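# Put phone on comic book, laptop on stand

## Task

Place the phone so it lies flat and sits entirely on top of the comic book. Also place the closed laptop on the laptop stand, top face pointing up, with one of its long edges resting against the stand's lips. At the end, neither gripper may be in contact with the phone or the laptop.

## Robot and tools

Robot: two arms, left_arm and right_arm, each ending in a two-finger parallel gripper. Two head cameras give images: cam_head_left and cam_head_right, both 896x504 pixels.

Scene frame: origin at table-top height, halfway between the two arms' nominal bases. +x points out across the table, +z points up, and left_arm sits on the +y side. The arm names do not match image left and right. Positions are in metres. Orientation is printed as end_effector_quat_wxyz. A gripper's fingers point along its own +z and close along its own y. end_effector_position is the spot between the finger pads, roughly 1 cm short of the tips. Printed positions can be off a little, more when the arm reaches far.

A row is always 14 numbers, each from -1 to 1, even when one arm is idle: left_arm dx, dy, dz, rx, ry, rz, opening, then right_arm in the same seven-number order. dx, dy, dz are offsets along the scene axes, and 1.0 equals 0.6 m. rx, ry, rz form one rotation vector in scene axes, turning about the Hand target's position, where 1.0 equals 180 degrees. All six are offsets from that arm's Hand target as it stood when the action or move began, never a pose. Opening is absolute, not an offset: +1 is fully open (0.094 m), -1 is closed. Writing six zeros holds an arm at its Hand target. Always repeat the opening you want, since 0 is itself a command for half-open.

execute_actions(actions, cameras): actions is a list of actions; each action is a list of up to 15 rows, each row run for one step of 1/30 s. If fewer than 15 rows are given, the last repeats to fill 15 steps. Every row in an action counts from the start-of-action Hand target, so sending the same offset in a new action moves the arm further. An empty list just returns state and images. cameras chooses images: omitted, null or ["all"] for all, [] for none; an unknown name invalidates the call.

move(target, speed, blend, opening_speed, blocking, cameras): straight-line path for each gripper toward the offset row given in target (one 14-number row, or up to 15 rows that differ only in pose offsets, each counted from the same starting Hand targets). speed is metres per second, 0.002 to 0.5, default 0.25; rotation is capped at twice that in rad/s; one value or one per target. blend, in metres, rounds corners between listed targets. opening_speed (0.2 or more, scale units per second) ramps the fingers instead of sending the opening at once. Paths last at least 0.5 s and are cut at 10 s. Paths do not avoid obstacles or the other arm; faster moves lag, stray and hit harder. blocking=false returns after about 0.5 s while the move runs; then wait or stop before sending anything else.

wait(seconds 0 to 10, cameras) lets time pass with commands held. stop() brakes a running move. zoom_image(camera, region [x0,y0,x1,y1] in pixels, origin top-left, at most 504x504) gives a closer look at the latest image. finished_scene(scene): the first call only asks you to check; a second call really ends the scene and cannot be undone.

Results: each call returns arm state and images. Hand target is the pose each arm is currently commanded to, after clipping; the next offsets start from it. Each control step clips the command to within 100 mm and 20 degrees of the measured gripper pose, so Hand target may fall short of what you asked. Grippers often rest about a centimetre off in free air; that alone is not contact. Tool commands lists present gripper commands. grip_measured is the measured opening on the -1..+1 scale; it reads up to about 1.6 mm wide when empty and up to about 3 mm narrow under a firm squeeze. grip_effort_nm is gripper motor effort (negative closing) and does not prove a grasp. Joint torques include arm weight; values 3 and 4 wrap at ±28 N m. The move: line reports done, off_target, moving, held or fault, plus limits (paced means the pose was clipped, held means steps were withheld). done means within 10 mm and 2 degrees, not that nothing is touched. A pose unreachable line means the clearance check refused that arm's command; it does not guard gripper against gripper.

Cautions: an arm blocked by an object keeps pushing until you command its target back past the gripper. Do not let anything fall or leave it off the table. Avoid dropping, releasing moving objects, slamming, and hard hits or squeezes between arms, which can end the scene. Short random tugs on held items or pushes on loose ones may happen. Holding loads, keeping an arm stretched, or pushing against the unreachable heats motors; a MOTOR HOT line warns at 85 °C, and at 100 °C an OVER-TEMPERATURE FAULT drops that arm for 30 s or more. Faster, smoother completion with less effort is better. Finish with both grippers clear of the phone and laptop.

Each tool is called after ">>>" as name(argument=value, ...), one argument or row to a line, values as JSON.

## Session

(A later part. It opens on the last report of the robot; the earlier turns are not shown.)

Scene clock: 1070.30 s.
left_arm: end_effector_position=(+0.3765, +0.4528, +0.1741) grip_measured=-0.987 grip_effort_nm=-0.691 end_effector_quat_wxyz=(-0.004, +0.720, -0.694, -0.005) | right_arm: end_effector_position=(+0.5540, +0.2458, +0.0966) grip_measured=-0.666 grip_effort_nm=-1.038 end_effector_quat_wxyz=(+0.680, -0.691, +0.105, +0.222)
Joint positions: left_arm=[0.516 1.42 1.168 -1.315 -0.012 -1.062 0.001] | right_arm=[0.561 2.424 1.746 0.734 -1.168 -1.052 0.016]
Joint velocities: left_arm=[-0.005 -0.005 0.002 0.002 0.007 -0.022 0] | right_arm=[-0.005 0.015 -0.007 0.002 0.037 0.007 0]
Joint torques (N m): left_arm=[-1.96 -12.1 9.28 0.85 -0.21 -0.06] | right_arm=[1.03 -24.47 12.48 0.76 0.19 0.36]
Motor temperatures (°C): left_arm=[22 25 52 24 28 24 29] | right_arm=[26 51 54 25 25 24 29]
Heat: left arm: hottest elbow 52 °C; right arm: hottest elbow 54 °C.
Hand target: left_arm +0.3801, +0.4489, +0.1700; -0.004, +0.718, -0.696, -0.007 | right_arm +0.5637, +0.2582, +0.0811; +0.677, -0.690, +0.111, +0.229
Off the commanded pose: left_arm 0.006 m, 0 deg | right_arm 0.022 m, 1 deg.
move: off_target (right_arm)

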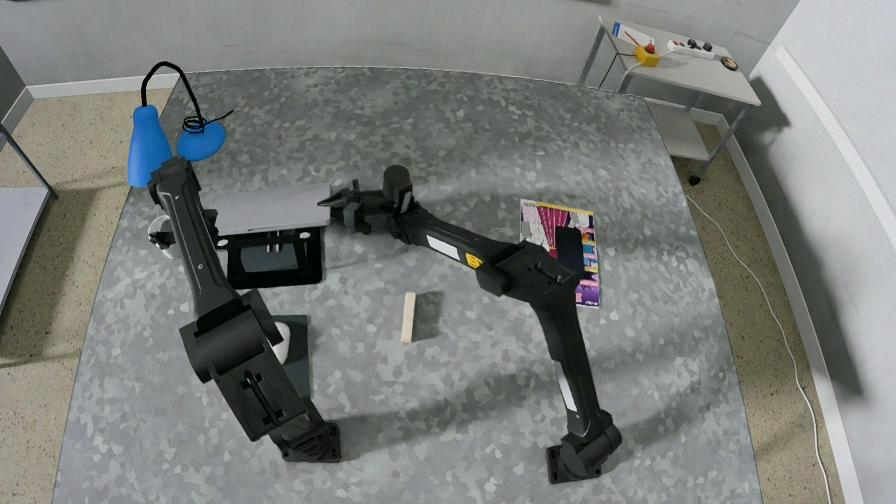

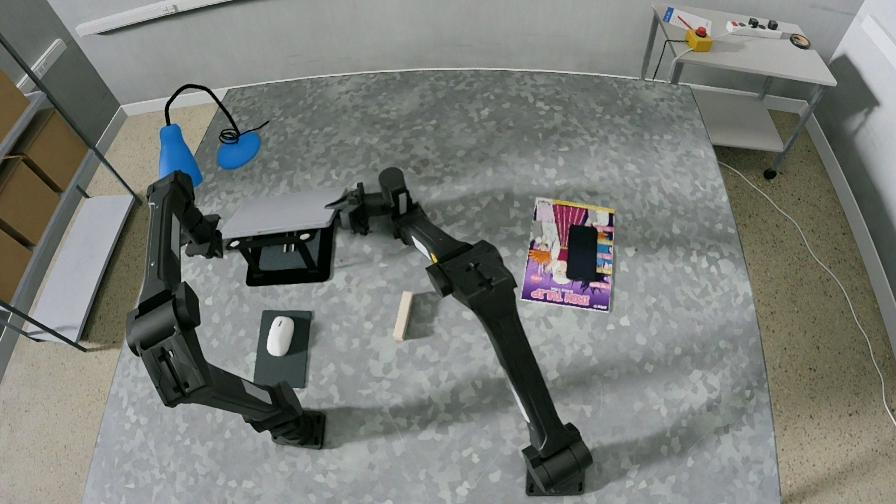

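>>> move(
  target=[
    [0.03, 0.01, -0.025, 0, 0, 0, -1, 0, 0, 0, 0, 0, 0, -0.9],
    [0.1, 0.01, -0.025, 0, 0, 0, -1, 0, 0, 0, 0, 0, 0, -0.9],
  ],
  speed=0.06,
)

>>> zoom_image(
  camera="cam_head_right",
  region=[170, 190, 270, 290],
)

>>> zoom_image(
  camera="cam_head_left",
  region=[150, 170, 350, 300],
)

Scene clock: 1090.10 s.
left_arm: end_effector_position=(+0.4023, +0.4454, +0.1352) grip_measured=-0.987 grip_effort_nm=-0.686 end_effector_quat_wxyz=(+0.033, +0.722, -0.690, -0.018) | right_arm: end_effector_position=(+0.5542, +0.2460, +0.0969) grip_measured=-0.666 grip_effort_nm=-1.043 end_effector_quat_wxyz=(+0.680, -0.691, +0.105, +0.222)
Joint positions: left_arm=[0.468 1.547 1.199 -1.296 -0.015 -1.12 0.001] | right_arm=[0.561 2.425 1.748 0.734 -1.169 -1.052 0.016]
Joint velocities: left_arm=[-0.005 0.005 -0.017 -0.012 -0.037 -0.022 0] | right_arm=[-0.005 0.005 -0.012 -0.007 0.022 -0.007 0.001]
Joint torques (N m): left_arm=[-3.78 -12.34 17.01 0.91 -0.03 -0.08] | right_arm=[1.03 -24.59 12.44 0.76 0.21 0.37]
Motor temperatures (°C): left_arm=[22 26 48 24 28 24 29] | right_arm=[26 52 55 25 24 24 29]
Heat: left arm: hottest elbow 48 °C; right arm: hottest elbow 55 °C.
Hand target: left_arm +0.4402, +0.4541, +0.1551; -0.004, +0.718, -0.696, -0.006 | right_arm +0.5636, +0.2583, +0.0814; +0.677, -0.690, +0.111, +0.229
Off the commanded pose: left_arm 0.044 m, 4 deg | right_arm 0.022 m, 1 deg.
move: off_target (left_arm, right_arm)

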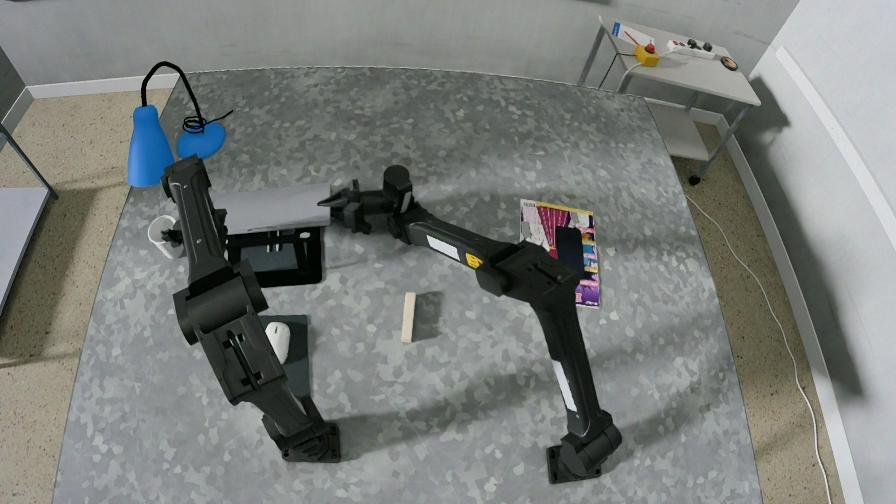

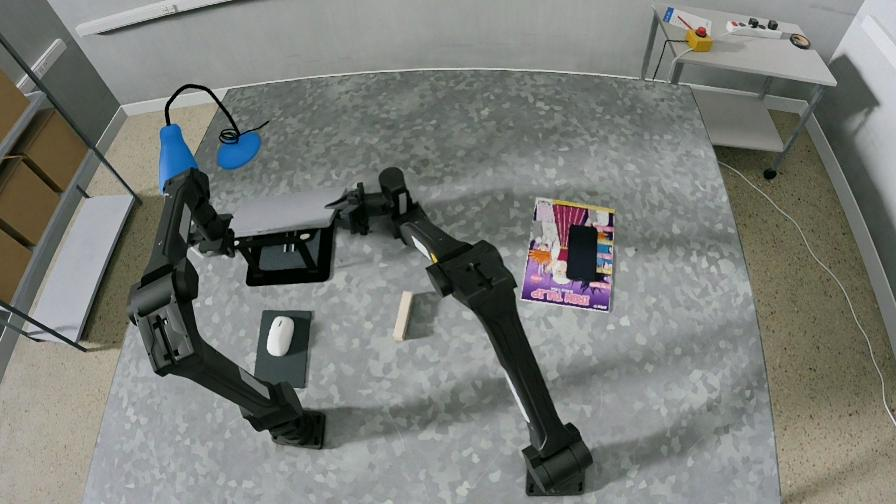

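Scaled by 5.040.

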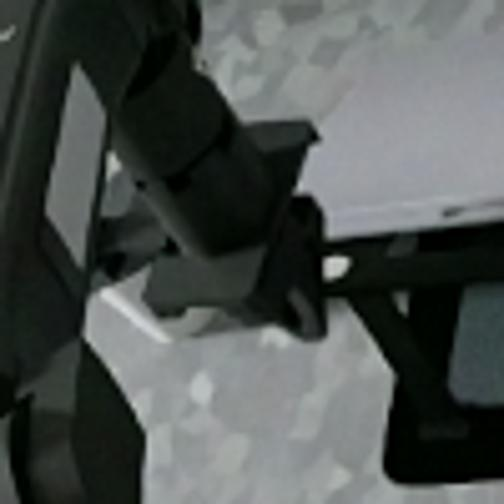

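Scaled by 2.520.

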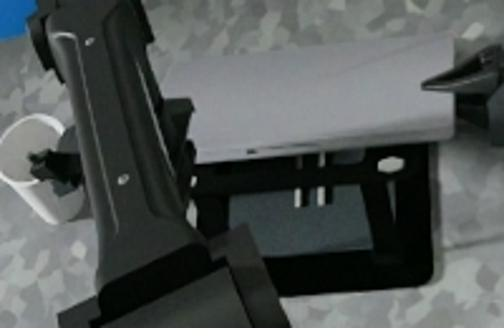

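>>> move(
  target=[
    [-0.1, 0, 0.0, 0, 0, 0, -1, 0, 0, 0, 0, 0, 0, -0.9],
    [-0.1, 0, 0.12, 0, 0, 0, -1, 0, 0, 0, 0, 0, 0, -0.9],
  ],
  speed=0.06,
)

>>> zoom_image(
  camera="cam_head_right",
  region=[150, 170, 350, 300],
)

>>> zoom_image(
  camera="cam_head_left",
  region=[150, 170, 350, 300],
)

Scene clock: 1096.07 s.
left_arm: end_effector_position=(+0.3675, +0.4415, +0.1948) grip_measured=-0.987 grip_effort_nm=-0.691 end_effector_quat_wxyz=(+0.033, +0.716, -0.697, -0.018) | right_arm: end_effector_position=(+0.5541, +0.2460, +0.0969) grip_measured=-0.666 grip_effort_nm=-1.033 end_effector_quat_wxyz=(+0.680, -0.691, +0.105, +0.222)
Joint positions: left_arm=[0.501 1.422 1.224 -1.445 -0.017 -1.069 0.001] | right_arm=[0.561 2.425 1.748 0.734 -1.169 -1.051 0.016]
Joint velocities: left_arm=[-0.005 -0.015 0.002 -0.007 0.051 -0.066 -0.001] | right_arm=[-0.015 -0.005 -0.002 0.012 -0.081 0.037 0]
Joint torques (N m): left_arm=[-0.5 -13.86 16.23 -0.35 -0.03 0.06] | right_arm=[1.03 -24.59 12.41 0.76 0.23 0.35]
Motor temperatures (°C): left_arm=[22 26 48 24 28 24 29] | right_arm=[26 52 55 25 24 24 29]
Heat: left arm: hottest elbow 48 °C; right arm: hottest elbow 55 °C.
Hand target: left_arm +0.3806, +0.4557, +0.2270; -0.004, +0.718, -0.696, -0.007 | right_arm +0.5635, +0.2584, +0.0814; +0.677, -0.690, +0.111, +0.229
Off the commanded pose: left_arm 0.037 m, 4 deg | right_arm 0.022 m, 1 deg.
move: off_target (left_arm, right_arm)

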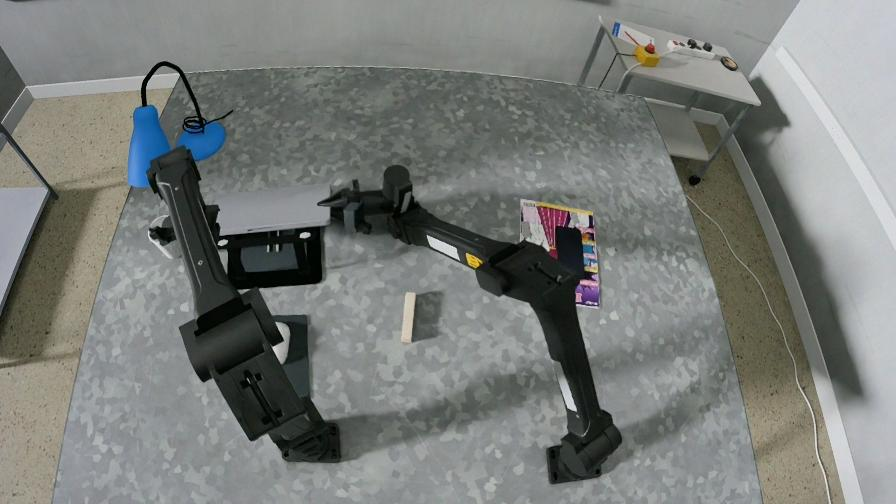

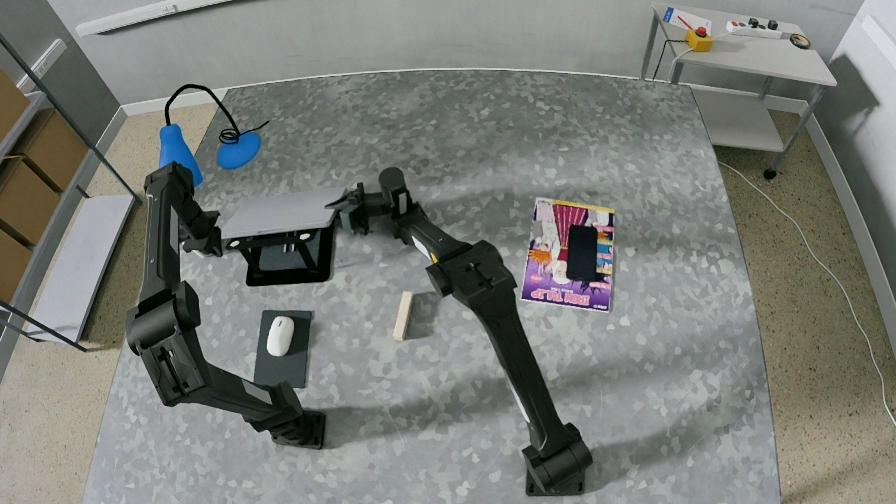

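Scaled by 2.520.

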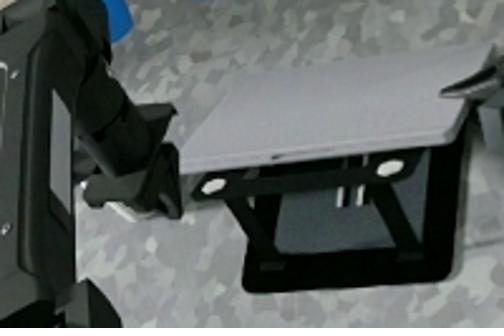

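Scaled by 2.520.

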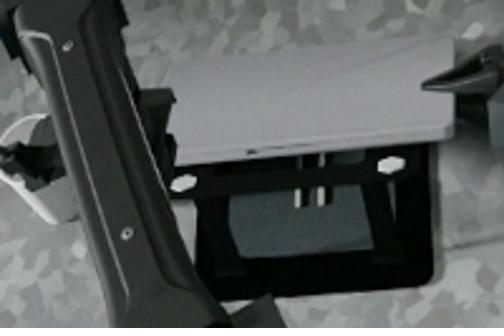

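>>> move(
  target=[
    [0.05, -0.015, -0.08, 0, 0, 0, -1, 0, 0, 0, 0, 0, 0, -0.9],
    [0.09, -0.015, -0.1, 0, 0, 0, -1, 0, 0, 0, 0, 0, 0, -0.9],
  ],
  speed=0.06,
)

>>> zoom_image(
  camera="cam_head_right",
  region=[150, 170, 350, 300],
)

>>> zoom_image(
  camera="cam_head_left",
  region=[150, 170, 350, 300],
)

Scene clock: 1103.17 s.
left_arm: end_effector_position=(+0.4075, +0.4403, +0.1545) grip_measured=-0.987 grip_effort_nm=-0.691 end_effector_quat_wxyz=(+0.021, +0.721, -0.693, -0.016) | right_arm: end_effector_position=(+0.5541, +0.2460, +0.0966) grip_measured=-0.666 grip_effort_nm=-1.033 end_effector_quat_wxyz=(+0.680, -0.691, +0.105, +0.222)
Joint positions: left_arm=[0.45 1.522 1.224 -1.323 -0.018 -1.132 0.001] | right_arm=[0.561 2.425 1.748 0.734 -1.169 -1.051 0.016]
Joint velocities: left_arm=[0.005 0.005 -0.002 -0.017 -0.037 -0.022 -0.001] | right_arm=[-0.005 -0.005 0.007 -0.007 0.022 -0.007 -0.001]
Joint torques (N m): left_arm=[-2.43 -12.4 14.86 0.72 0.04 -0.06] | right_arm=[1.03 -24.06 12.4 0.76 0.23 0.35]
Motor temperatures (°C): left_arm=[22 26 48 24 28 24 29] | right_arm=[26 52 55 25 24 24 29]
Heat: left arm: hottest elbow 48 °C; right arm: hottest elbow 55 °C.
Hand target: left_arm +0.4342, +0.4452, +0.1672; -0.004, +0.718, -0.696, -0.006 | right_arm +0.5635, +0.2584, +0.0813; +0.677, -0.690, +0.111, +0.229
Off the commanded pose: left_arm 0.031 m, 3 deg | right_arm 0.022 m, 1 deg.
move: off_target (left_arm, right_arm)

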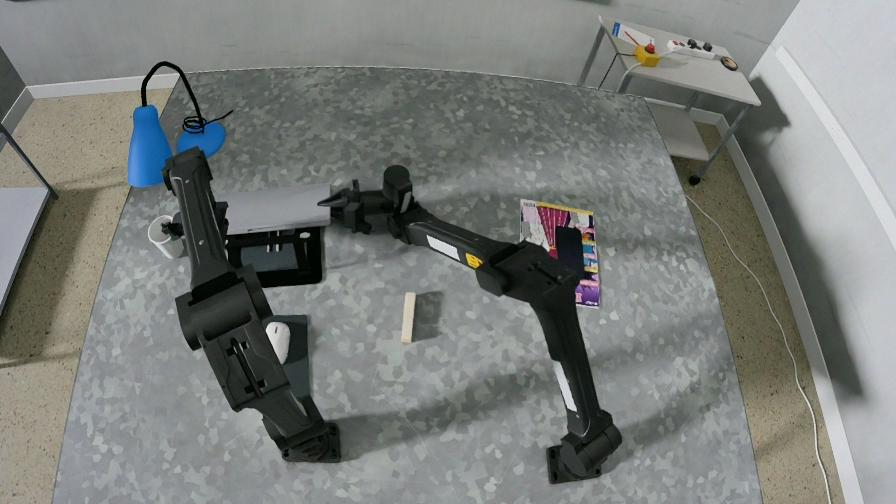

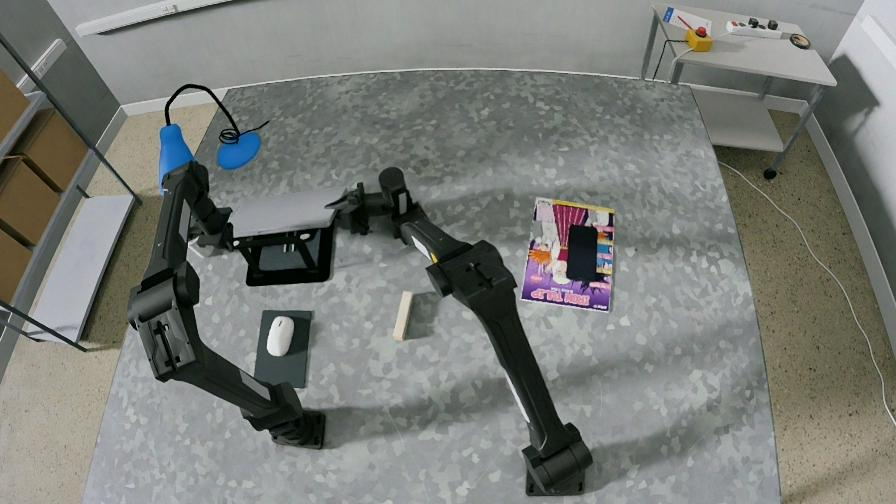

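Scaled by 2.520.

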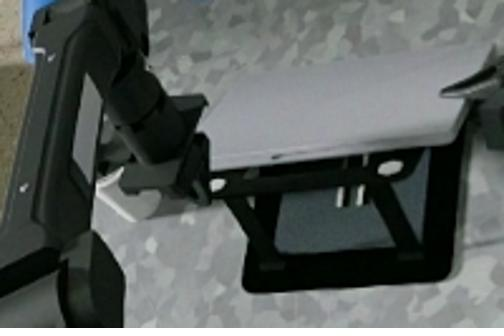

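Scaled by 2.520.

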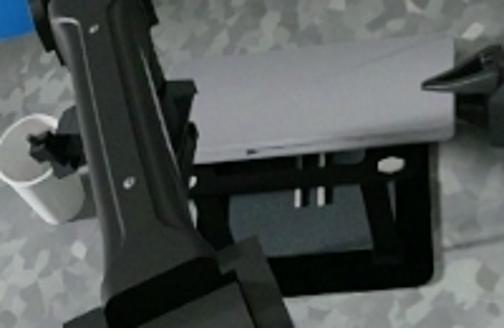

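>>> zoom_image(
  camera="cam_head_right",
  region=[190, 200, 270, 270],
)

Scaled by 6.300.

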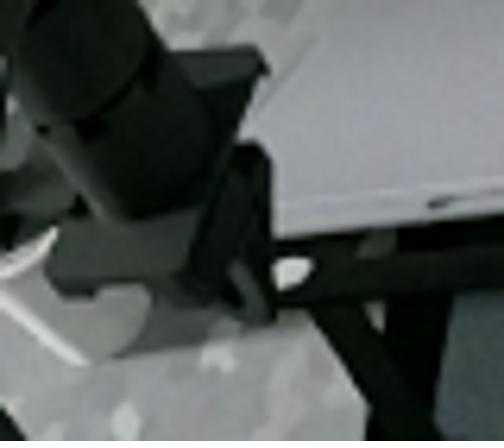

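>>> move(
  target=[
    [-0.01, 0, 0.06, 0, 0, 0, -1, 0, 0, 0, 0, 0, 0, -0.9],
    [0.06, 0, 0.06, 0, 0, 0, -1, 0, 0, 0, 0, 0, 0, -0.9],
  ],
  speed=0.06,
)

>>> zoom_image(
  camera="cam_head_right",
  region=[190, 200, 270, 270],
)

Scene clock: 1110.67 s.
left_arm: end_effector_position=(+0.4486, +0.4423, +0.1827) grip_measured=-0.987 grip_effort_nm=-0.686 end_effector_quat_wxyz=(+0.017, +0.719, -0.694, -0.015) | right_arm: end_effector_position=(+0.5541, +0.2460, +0.0966) grip_measured=-0.666 grip_effort_nm=-1.038 end_effector_quat_wxyz=(+0.679, -0.691, +0.105, +0.222)
Joint positions: left_arm=[0.414 1.594 1.385 -1.405 -0.017 -1.164 0.001] | right_arm=[0.561 2.425 1.748 0.734 -1.169 -1.051 0.016]
Joint velocities: left_arm=[-0.015 0.005 -0.002 0.012 0.022 -0.037 0] | right_arm=[-0.005 -0.015 -0.012 -0.007 0.037 0.022 0.001]
Joint torques (N m): left_arm=[-2.73 -14.92 16.23 -0.32 0.03 -0.15] | right_arm=[1.08 -24.53 12.4 0.76 0.23 0.36]
Motor temperatures (°C): left_arm=[22 26 48 24 28 24 29] | right_arm=[26 51 55 25 24 24 29]
Heat: left arm: hottest elbow 48 °C; right arm: hottest elbow 55 °C.
Hand target: left_arm +0.4706, +0.4453, +0.2031; -0.005, +0.718, -0.696, -0.006 | right_arm +0.5635, +0.2584, +0.0813; +0.677, -0.690, +0.111, +0.229
Off the commanded pose: left_arm 0.030 m, 3 deg | right_arm 0.022 m, 1 deg.
move: off_target (left_arm, right_arm)

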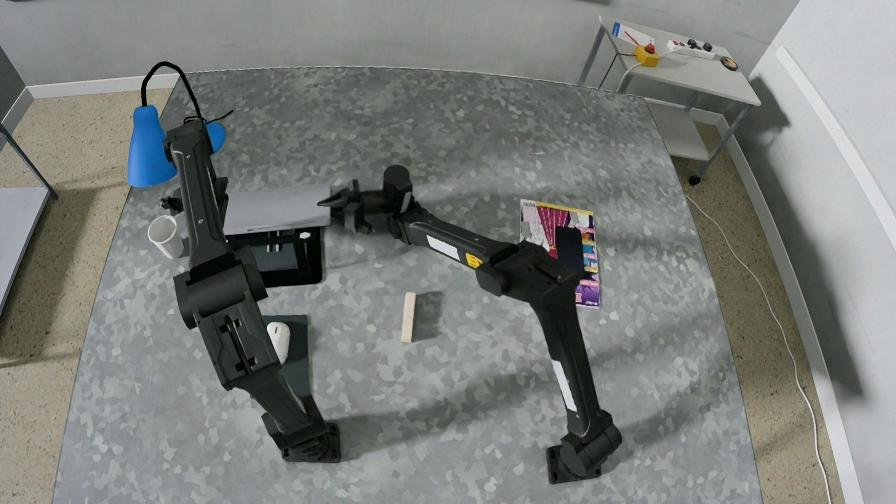

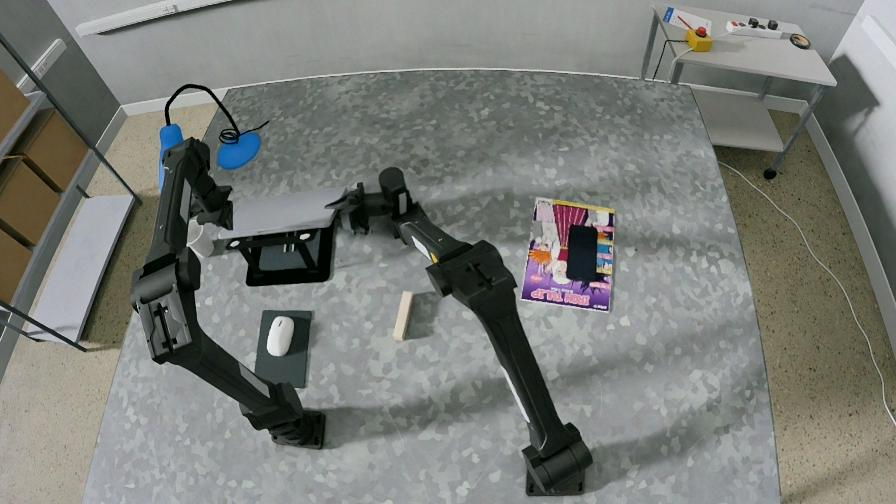

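Scaled by 6.300.

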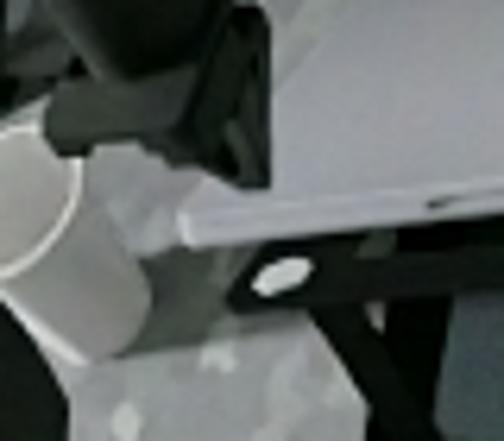

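>>> move(
  target=[
    [-0.12, 0.027, 0, 0, 0, 0, -1, 0, 0, 0, 0, 0, 0, -0.9],
    [-0.12, 0.027, -0.11, 0, 0, 0, -1, 0, 0, 0, 0, 0, 0, -0.9],
  ],
  speed=0.06,
)

>>> zoom_image(
  camera="cam_head_right",
  region=[190, 200, 270, 270],
)

Scene clock: 1122.03 s.
left_arm: end_effector_position=(+0.4006, +0.4575, +0.1449) grip_measured=-0.987 grip_effort_nm=-0.686 end_effector_quat_wxyz=(-0.009, +0.718, -0.696, -0.006) | right_arm: end_effector_position=(+0.5541, +0.2460, +0.0966) grip_measured=-0.666 grip_effort_nm=-1.038 end_effector_quat_wxyz=(+0.679, -0.691, +0.105, +0.222)
Joint positions: left_arm=[0.494 1.496 1.169 -1.231 -0.017 -1.078 0.001] | right_arm=[0.561 2.425 1.748 0.734 -1.169 -1.051 0.016]
Joint velocities: left_arm=[-0.005 -0.005 -0.007 0.012 0.007 -0.022 0] | right_arm=[-0.005 -0.005 -0.002 -0.002 0.007 -0.037 0]
Joint torques (N m): left_arm=[-0.79 -12.75 8.79 0.57 -0.01 0.15] | right_arm=[1.03 -24.53 12.41 0.76 0.24 0.36]
Motor temperatures (°C): left_arm=[22 27 49 24 28 24 29] | right_arm=[26 51 56 25 24 24 29]
Heat: left arm: hottest elbow 49 °C; right arm: hottest elbow 56 °C.
Hand target: left_arm +0.3981, +0.4615, +0.1372; -0.004, +0.718, -0.696, -0.006 | right_arm +0.5635, +0.2584, +0.0813; +0.677, -0.690, +0.111, +0.229
Off the commanded pose: left_arm 0.009 m, 0 deg | right_arm 0.022 m, 1 deg.
move: off_target (right_arm)

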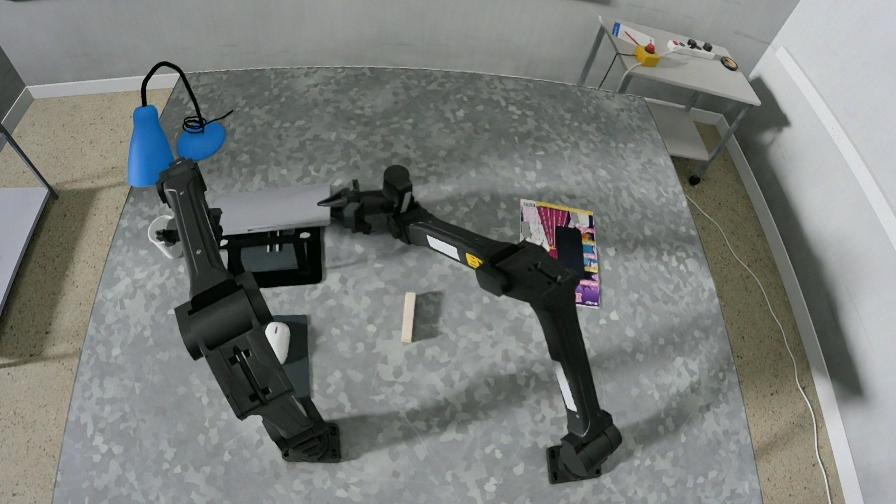

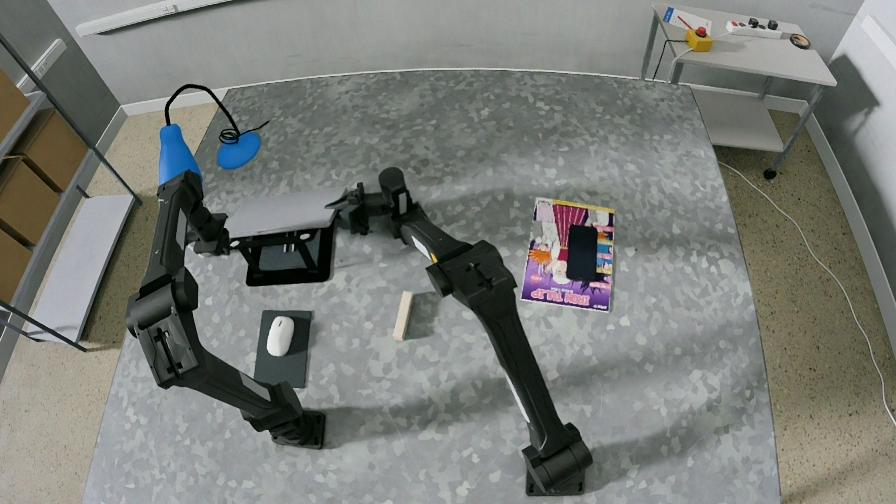

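Scaled by 6.300.

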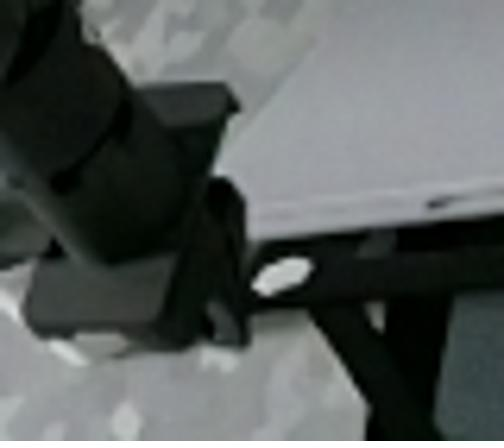

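>>> move(
  target=[
    [0.0, 0.025, -0.012, 0, 0, 0, -1, 0, 0, 0, 0, 0, 0, -0.9],
    [0.08, 0.025, -0.012, 0, 0, 0, -1, 0, 0, 0, 0, 0, 0, -0.9],
  ],
  speed=0.05,
)

>>> zoom_image(
  camera="cam_head_right",
  region=[190, 200, 270, 270],
)

>>> zoom_image(
  camera="cam_head_left",
  region=[150, 170, 350, 300],
)

Scene clock: 1127.30 s.
left_arm: end_effector_position=(+0.3966, +0.4682, +0.1183) grip_measured=-0.987 grip_effort_nm=-0.672 end_effector_quat_wxyz=(+0.036, +0.720, -0.693, -0.021) | right_arm: end_effector_position=(+0.5541, +0.2460, +0.0966) grip_measured=-0.666 grip_effort_nm=-1.038 end_effector_quat_wxyz=(+0.679, -0.691, +0.105, +0.222)
Joint positions: left_arm=[0.519 1.584 1.194 -1.262 -0.022 -1.063 0.001] | right_arm=[0.561 2.425 1.748 0.734 -1.169 -1.051 0.016]
Joint velocities: left_arm=[-0.005 0.005 0.012 -0.002 -0.022 0.007 -0.001] | right_arm=[-0.015 -0.005 -0.022 -0.007 -0.007 0.007 0]
Joint torques (N m): left_arm=[-4.84 -11.46 17.01 1.5 0.24 -0.34] | right_arm=[1.08 -24.59 12.41 0.76 0.22 0.36]
Motor temperatures (°C): left_arm=[22 27 48 24 28 24 29] | right_arm=[26 51 56 25 24 24 29]
Heat: left arm: hottest elbow 48 °C; right arm: hottest elbow 56 °C.
Hand target: left_arm +0.4462, +0.4758, +0.1297; -0.004, +0.719, -0.695, -0.006 | right_arm +0.5635, +0.2584, +0.0813; +0.677, -0.690, +0.111, +0.229
Off the commanded pose: left_arm 0.052 m, 5 deg | right_arm 0.022 m, 1 deg.
move: off_target (left_arm, right_arm)

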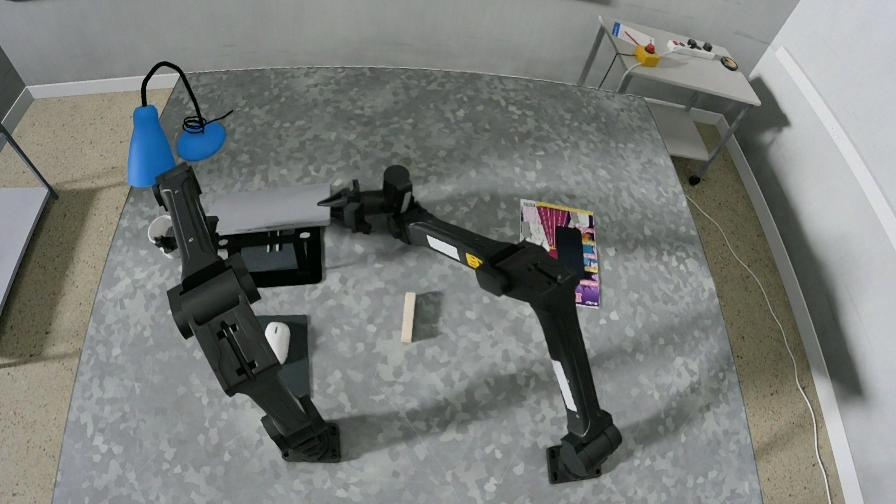

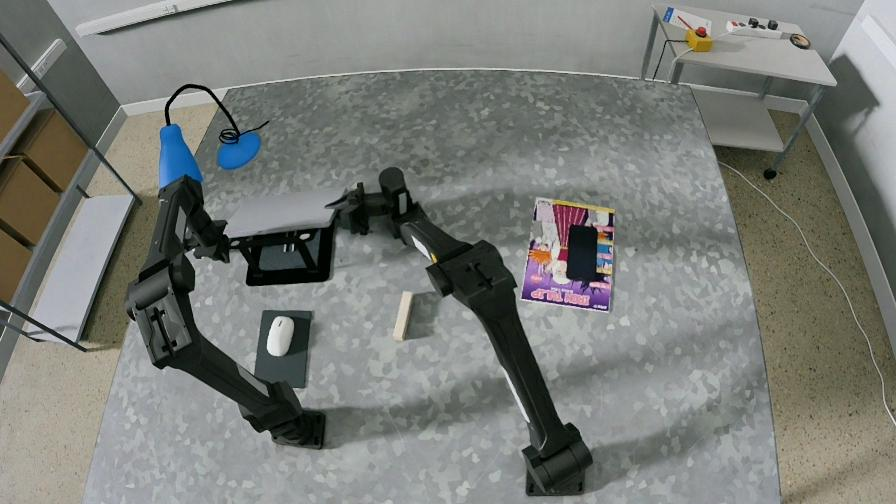

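Scaled by 6.300.

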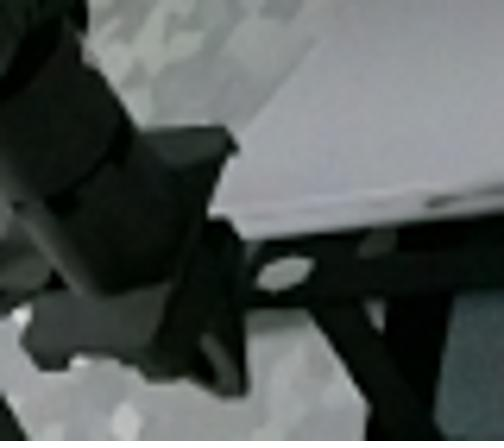

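Scaled by 2.520.

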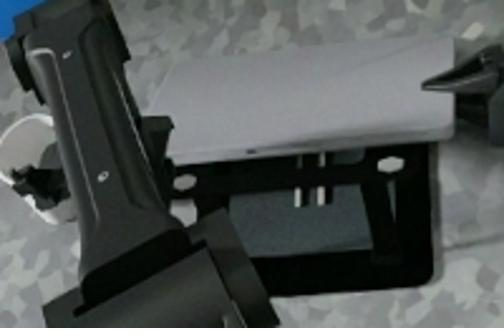

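>>> move(
  target=[
    [-0.11, 0, 0, 0, 0, 0, -1, 0, 0, 0, 0, 0, 0, -0.9],
    [-0.11, 0.025, 0.015, 0, 0, 0, -1, 0, 0, 0, 0, 0, 0, -0.9],
    [0.01, 0.025, 0.015, 0, 0, 0, -1, 0, 0, 0, 0, 0, 0, -0.9],
  ],
  speed=0.05,
)

>>> zoom_image(
  camera="cam_head_right",
  region=[190, 200, 270, 270],
)

>>> zoom_image(
  camera="cam_head_left",
  region=[130, 180, 230, 280],
)

Scene clock: 1137.37 s.
left_arm: end_effector_position=(+0.4289, +0.4851, +0.1218) grip_measured=-0.987 grip_effort_nm=-0.672 end_effector_quat_wxyz=(+0.015, +0.719, -0.694, -0.013) | right_arm: end_effector_position=(+0.5541, +0.2460, +0.0966) grip_measured=-0.666 grip_effort_nm=-1.038 end_effector_quat_wxyz=(+0.679, -0.691, +0.105, +0.223)
Joint positions: left_arm=[0.515 1.642 1.278 -1.243 -0.017 -1.063 0.001] | right_arm=[0.561 2.425 1.748 0.734 -1.169 -1.051 0.016]
Joint velocities: left_arm=[-0.005 -0.005 -0.007 0.002 -0.022 -0.022 0] | right_arm=[-0.005 -0.005 -0.007 -0.007 0.007 0.007 0]
Joint torques (N m): left_arm=[-2.32 -14.92 15.36 -0.28 -0.02 -0.04] | right_arm=[0.97 -24.53 12.41 0.77 0.23 0.35]
Motor temperatures (°C): left_arm=[22 26 49 24 28 24 29] | right_arm=[26 51 56 25 24 24 29]
Heat: left arm: hottest elbow 49 °C; right arm: hottest elbow 56 °C.
Hand target: left_arm +0.4525, +0.4908, +0.1386; -0.004, +0.718, -0.696, -0.007 | right_arm +0.5635, +0.2584, +0.0813; +0.677, -0.690, +0.111, +0.229
Off the commanded pose: left_arm 0.029 m, 2 deg | right_arm 0.022 m, 1 deg.
move: off_target (left_arm, right_arm)

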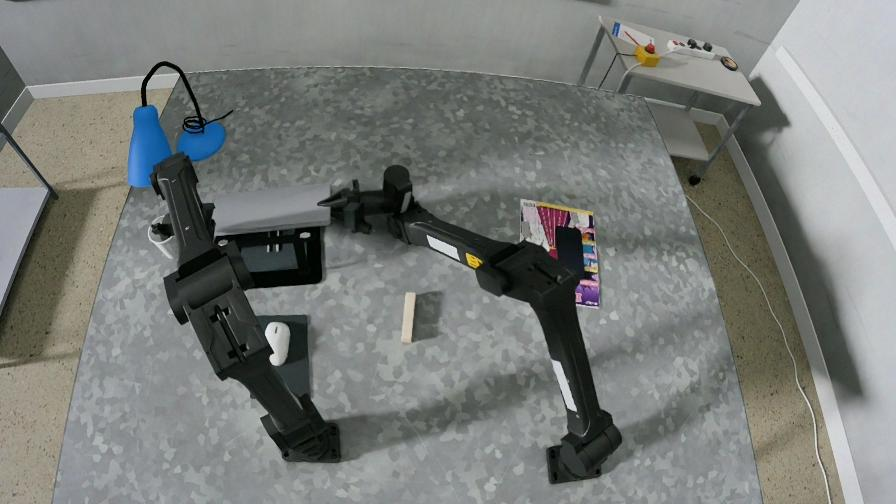

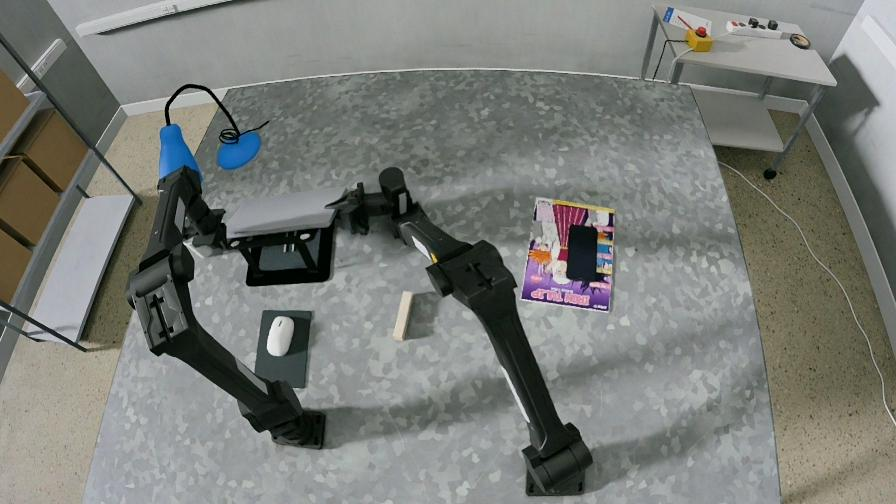

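Scaled by 6.300.

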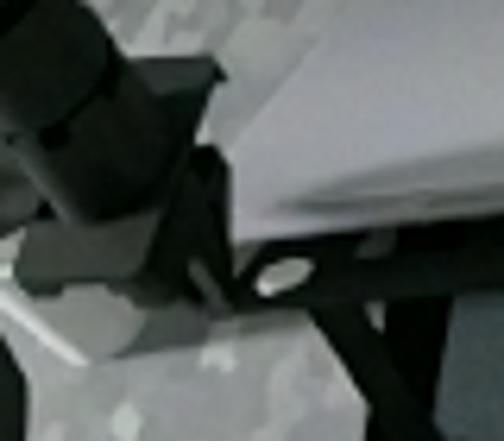

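Scaled by 5.040.

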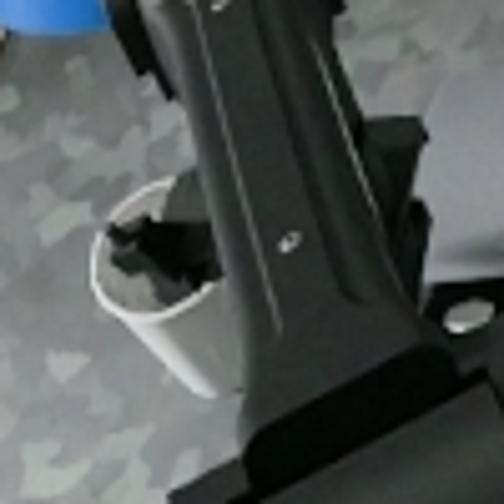

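>>> move(
  target=[0.05, 0, 0, 0, 0, 0, -1, 0, 0, 0, 0, 0, 0, -0.9],
  speed=0.05,
)

>>> zoom_image(
  camera="cam_head_right",
  region=[190, 180, 290, 280],
)

>>> zoom_image(
  camera="cam_head_left",
  region=[150, 170, 350, 300],
)

Scene clock: 1141.47 s.
left_arm: end_effector_position=(+0.4512, +0.4841, +0.1216) grip_measured=-0.987 grip_effort_nm=-0.672 end_effector_quat_wxyz=(+0.024, +0.722, -0.692, -0.016) | right_arm: end_effector_position=(+0.5541, +0.2460, +0.0966) grip_measured=-0.666 grip_effort_nm=-1.043 end_effector_quat_wxyz=(+0.679, -0.691, +0.105, +0.223)
Joint positions: left_arm=[0.49 1.699 1.351 -1.277 -0.017 -1.095 0.001] | right_arm=[0.561 2.425 1.748 0.734 -1.169 -1.051 0.016]
Joint velocities: left_arm=[-0.005 0.005 0.017 -0.007 -0.066 -0.022 0] | right_arm=[-0.024 -0.015 0.002 0.002 -0.051 -0.022 0]
Joint torques (N m): left_arm=[-3.49 -14.97 16.27 0.49 0.01 -0.09] | right_arm=[0.97 -24.59 12.44 0.73 0.23 0.35]
Motor temperatures (°C): left_arm=[22 27 50 24 28 24 29] | right_arm=[26 51 56 25 24 24 29]
Heat: left arm: hottest elbow 50 °C; right arm: hottest elbow 56 °C.
Hand target: left_arm +0.4826, +0.4905, +0.1386; -0.004, +0.718, -0.696, -0.006 | right_arm +0.5635, +0.2584, +0.0813; +0.677, -0.690, +0.111, +0.229
Off the commanded pose: left_arm 0.036 m, 3 deg | right_arm 0.022 m, 1 deg.
move: off_target (left_arm, right_arm)

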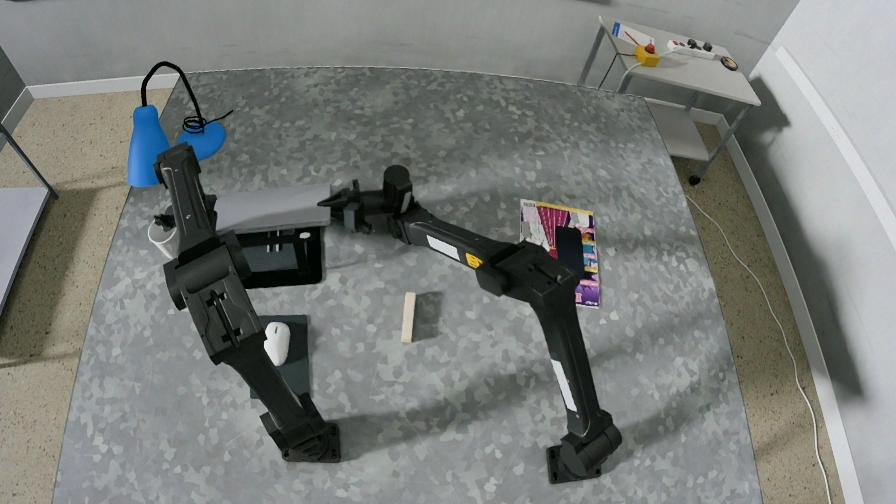

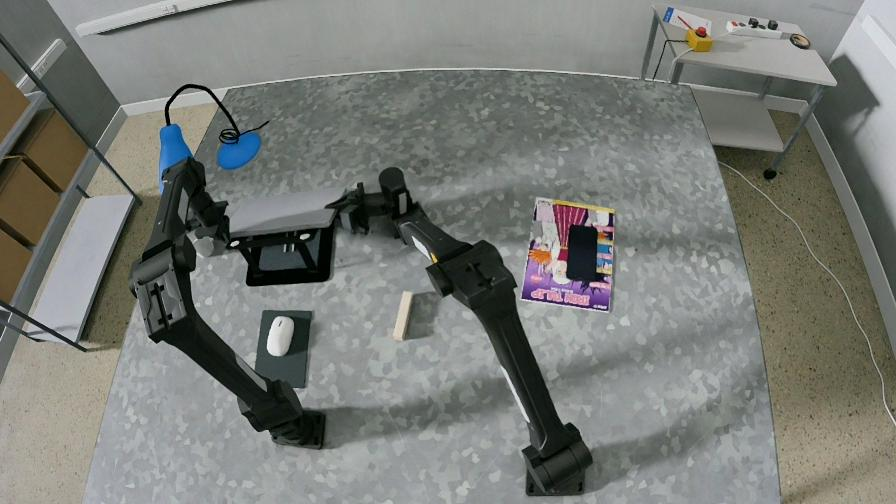

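Scaled by 5.040.

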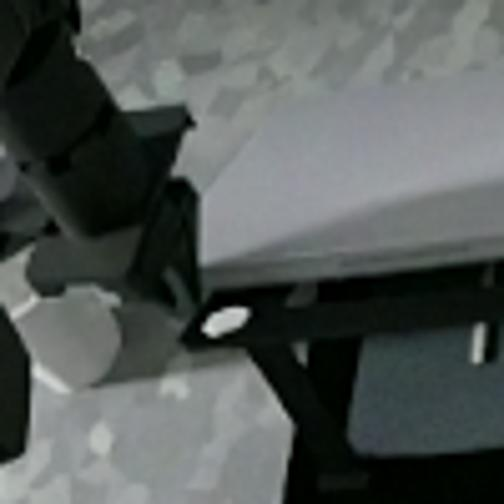

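Scaled by 2.520.

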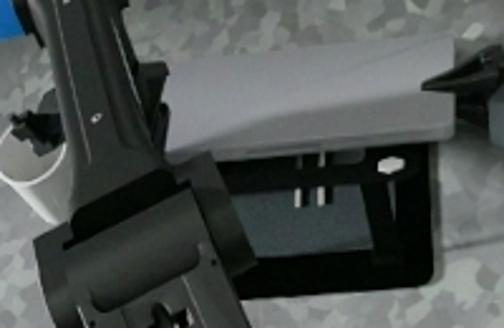

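>>> move(
  target=[0.04, 0, 0, 0, 0, 0, -1, 0, 0, 0, 0, 0, 0, -0.9],
  speed=0.05,
)

>>> zoom_image(
  camera="cam_head_right",
  region=[190, 180, 290, 280],
)

>>> zoom_image(
  camera="cam_head_left",
  region=[150, 170, 350, 300],
)

Scene clock: 1144.67 s.
left_arm: end_effector_position=(+0.4603, +0.4869, +0.1218) grip_measured=-0.987 grip_effort_nm=-0.672 end_effector_quat_wxyz=(+0.036, +0.728, -0.685, -0.023) | right_arm: end_effector_position=(+0.5566, +0.2469, +0.0967) grip_measured=-0.666 grip_effort_nm=-1.043 end_effector_quat_wxyz=(+0.681, -0.690, +0.107, +0.219)
Joint positions: left_arm=[0.484 1.739 1.404 -1.319 -0.022 -1.12 0.001] | right_arm=[0.561 2.428 1.754 0.734 -1.161 -1.05 0.016]
Joint velocities: left_arm=[-0.015 -0.015 0.007 -0.012 -0.022 0.051 0] | right_arm=[-0.015 -0.005 0.002 0.002 -0.095 0.007 -0.001]
Joint torques (N m): left_arm=[-4.42 -15.27 17.62 1.01 0.27 -0.07] | right_arm=[1.03 -24.88 12.08 0.76 -0.06 0.34]
Motor temperatures (°C): left_arm=[22 27 50 24 28 24 29] | right_arm=[26 51 56 25 24 24 29]
Heat: left arm: hottest elbow 50 °C; right arm: hottest elbow 56 °C.
Hand target: left_arm +0.5066, +0.4902, +0.1386; -0.004, +0.718, -0.696, -0.006 | right_arm +0.5635, +0.2583, +0.0811; +0.677, -0.691, +0.111, +0.229
Off the commanded pose: left_arm 0.049 m, 5 deg | right_arm 0.020 m, 1 deg.
move: off_target (left_arm, right_arm)

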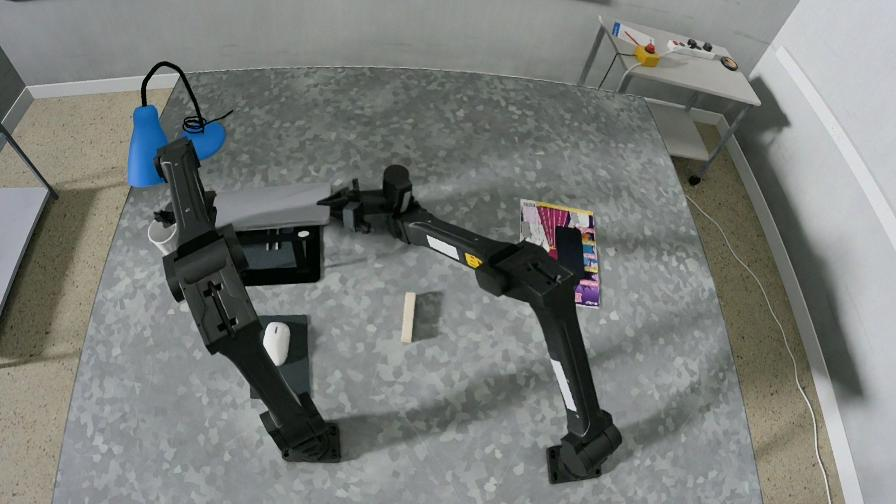

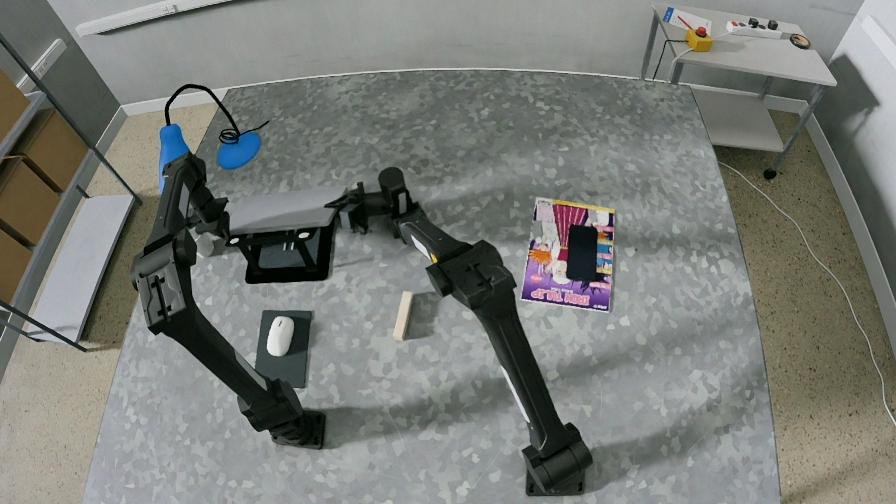

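Scaled by 5.040.

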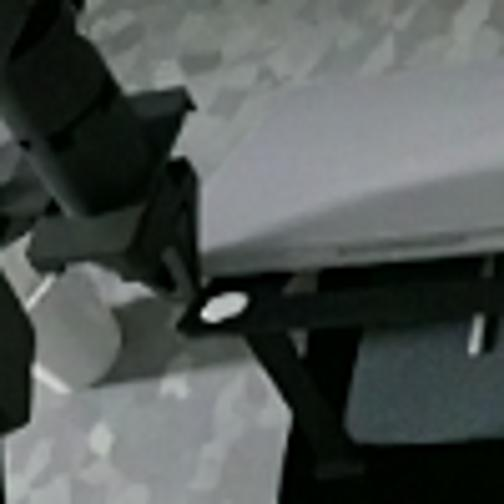

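Scaled by 2.520.

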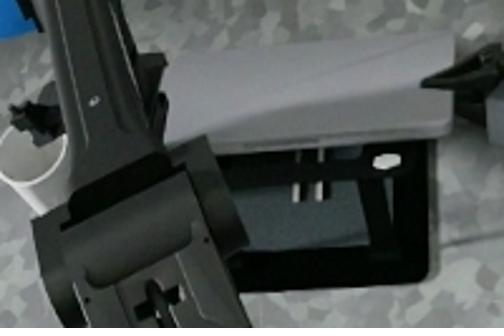

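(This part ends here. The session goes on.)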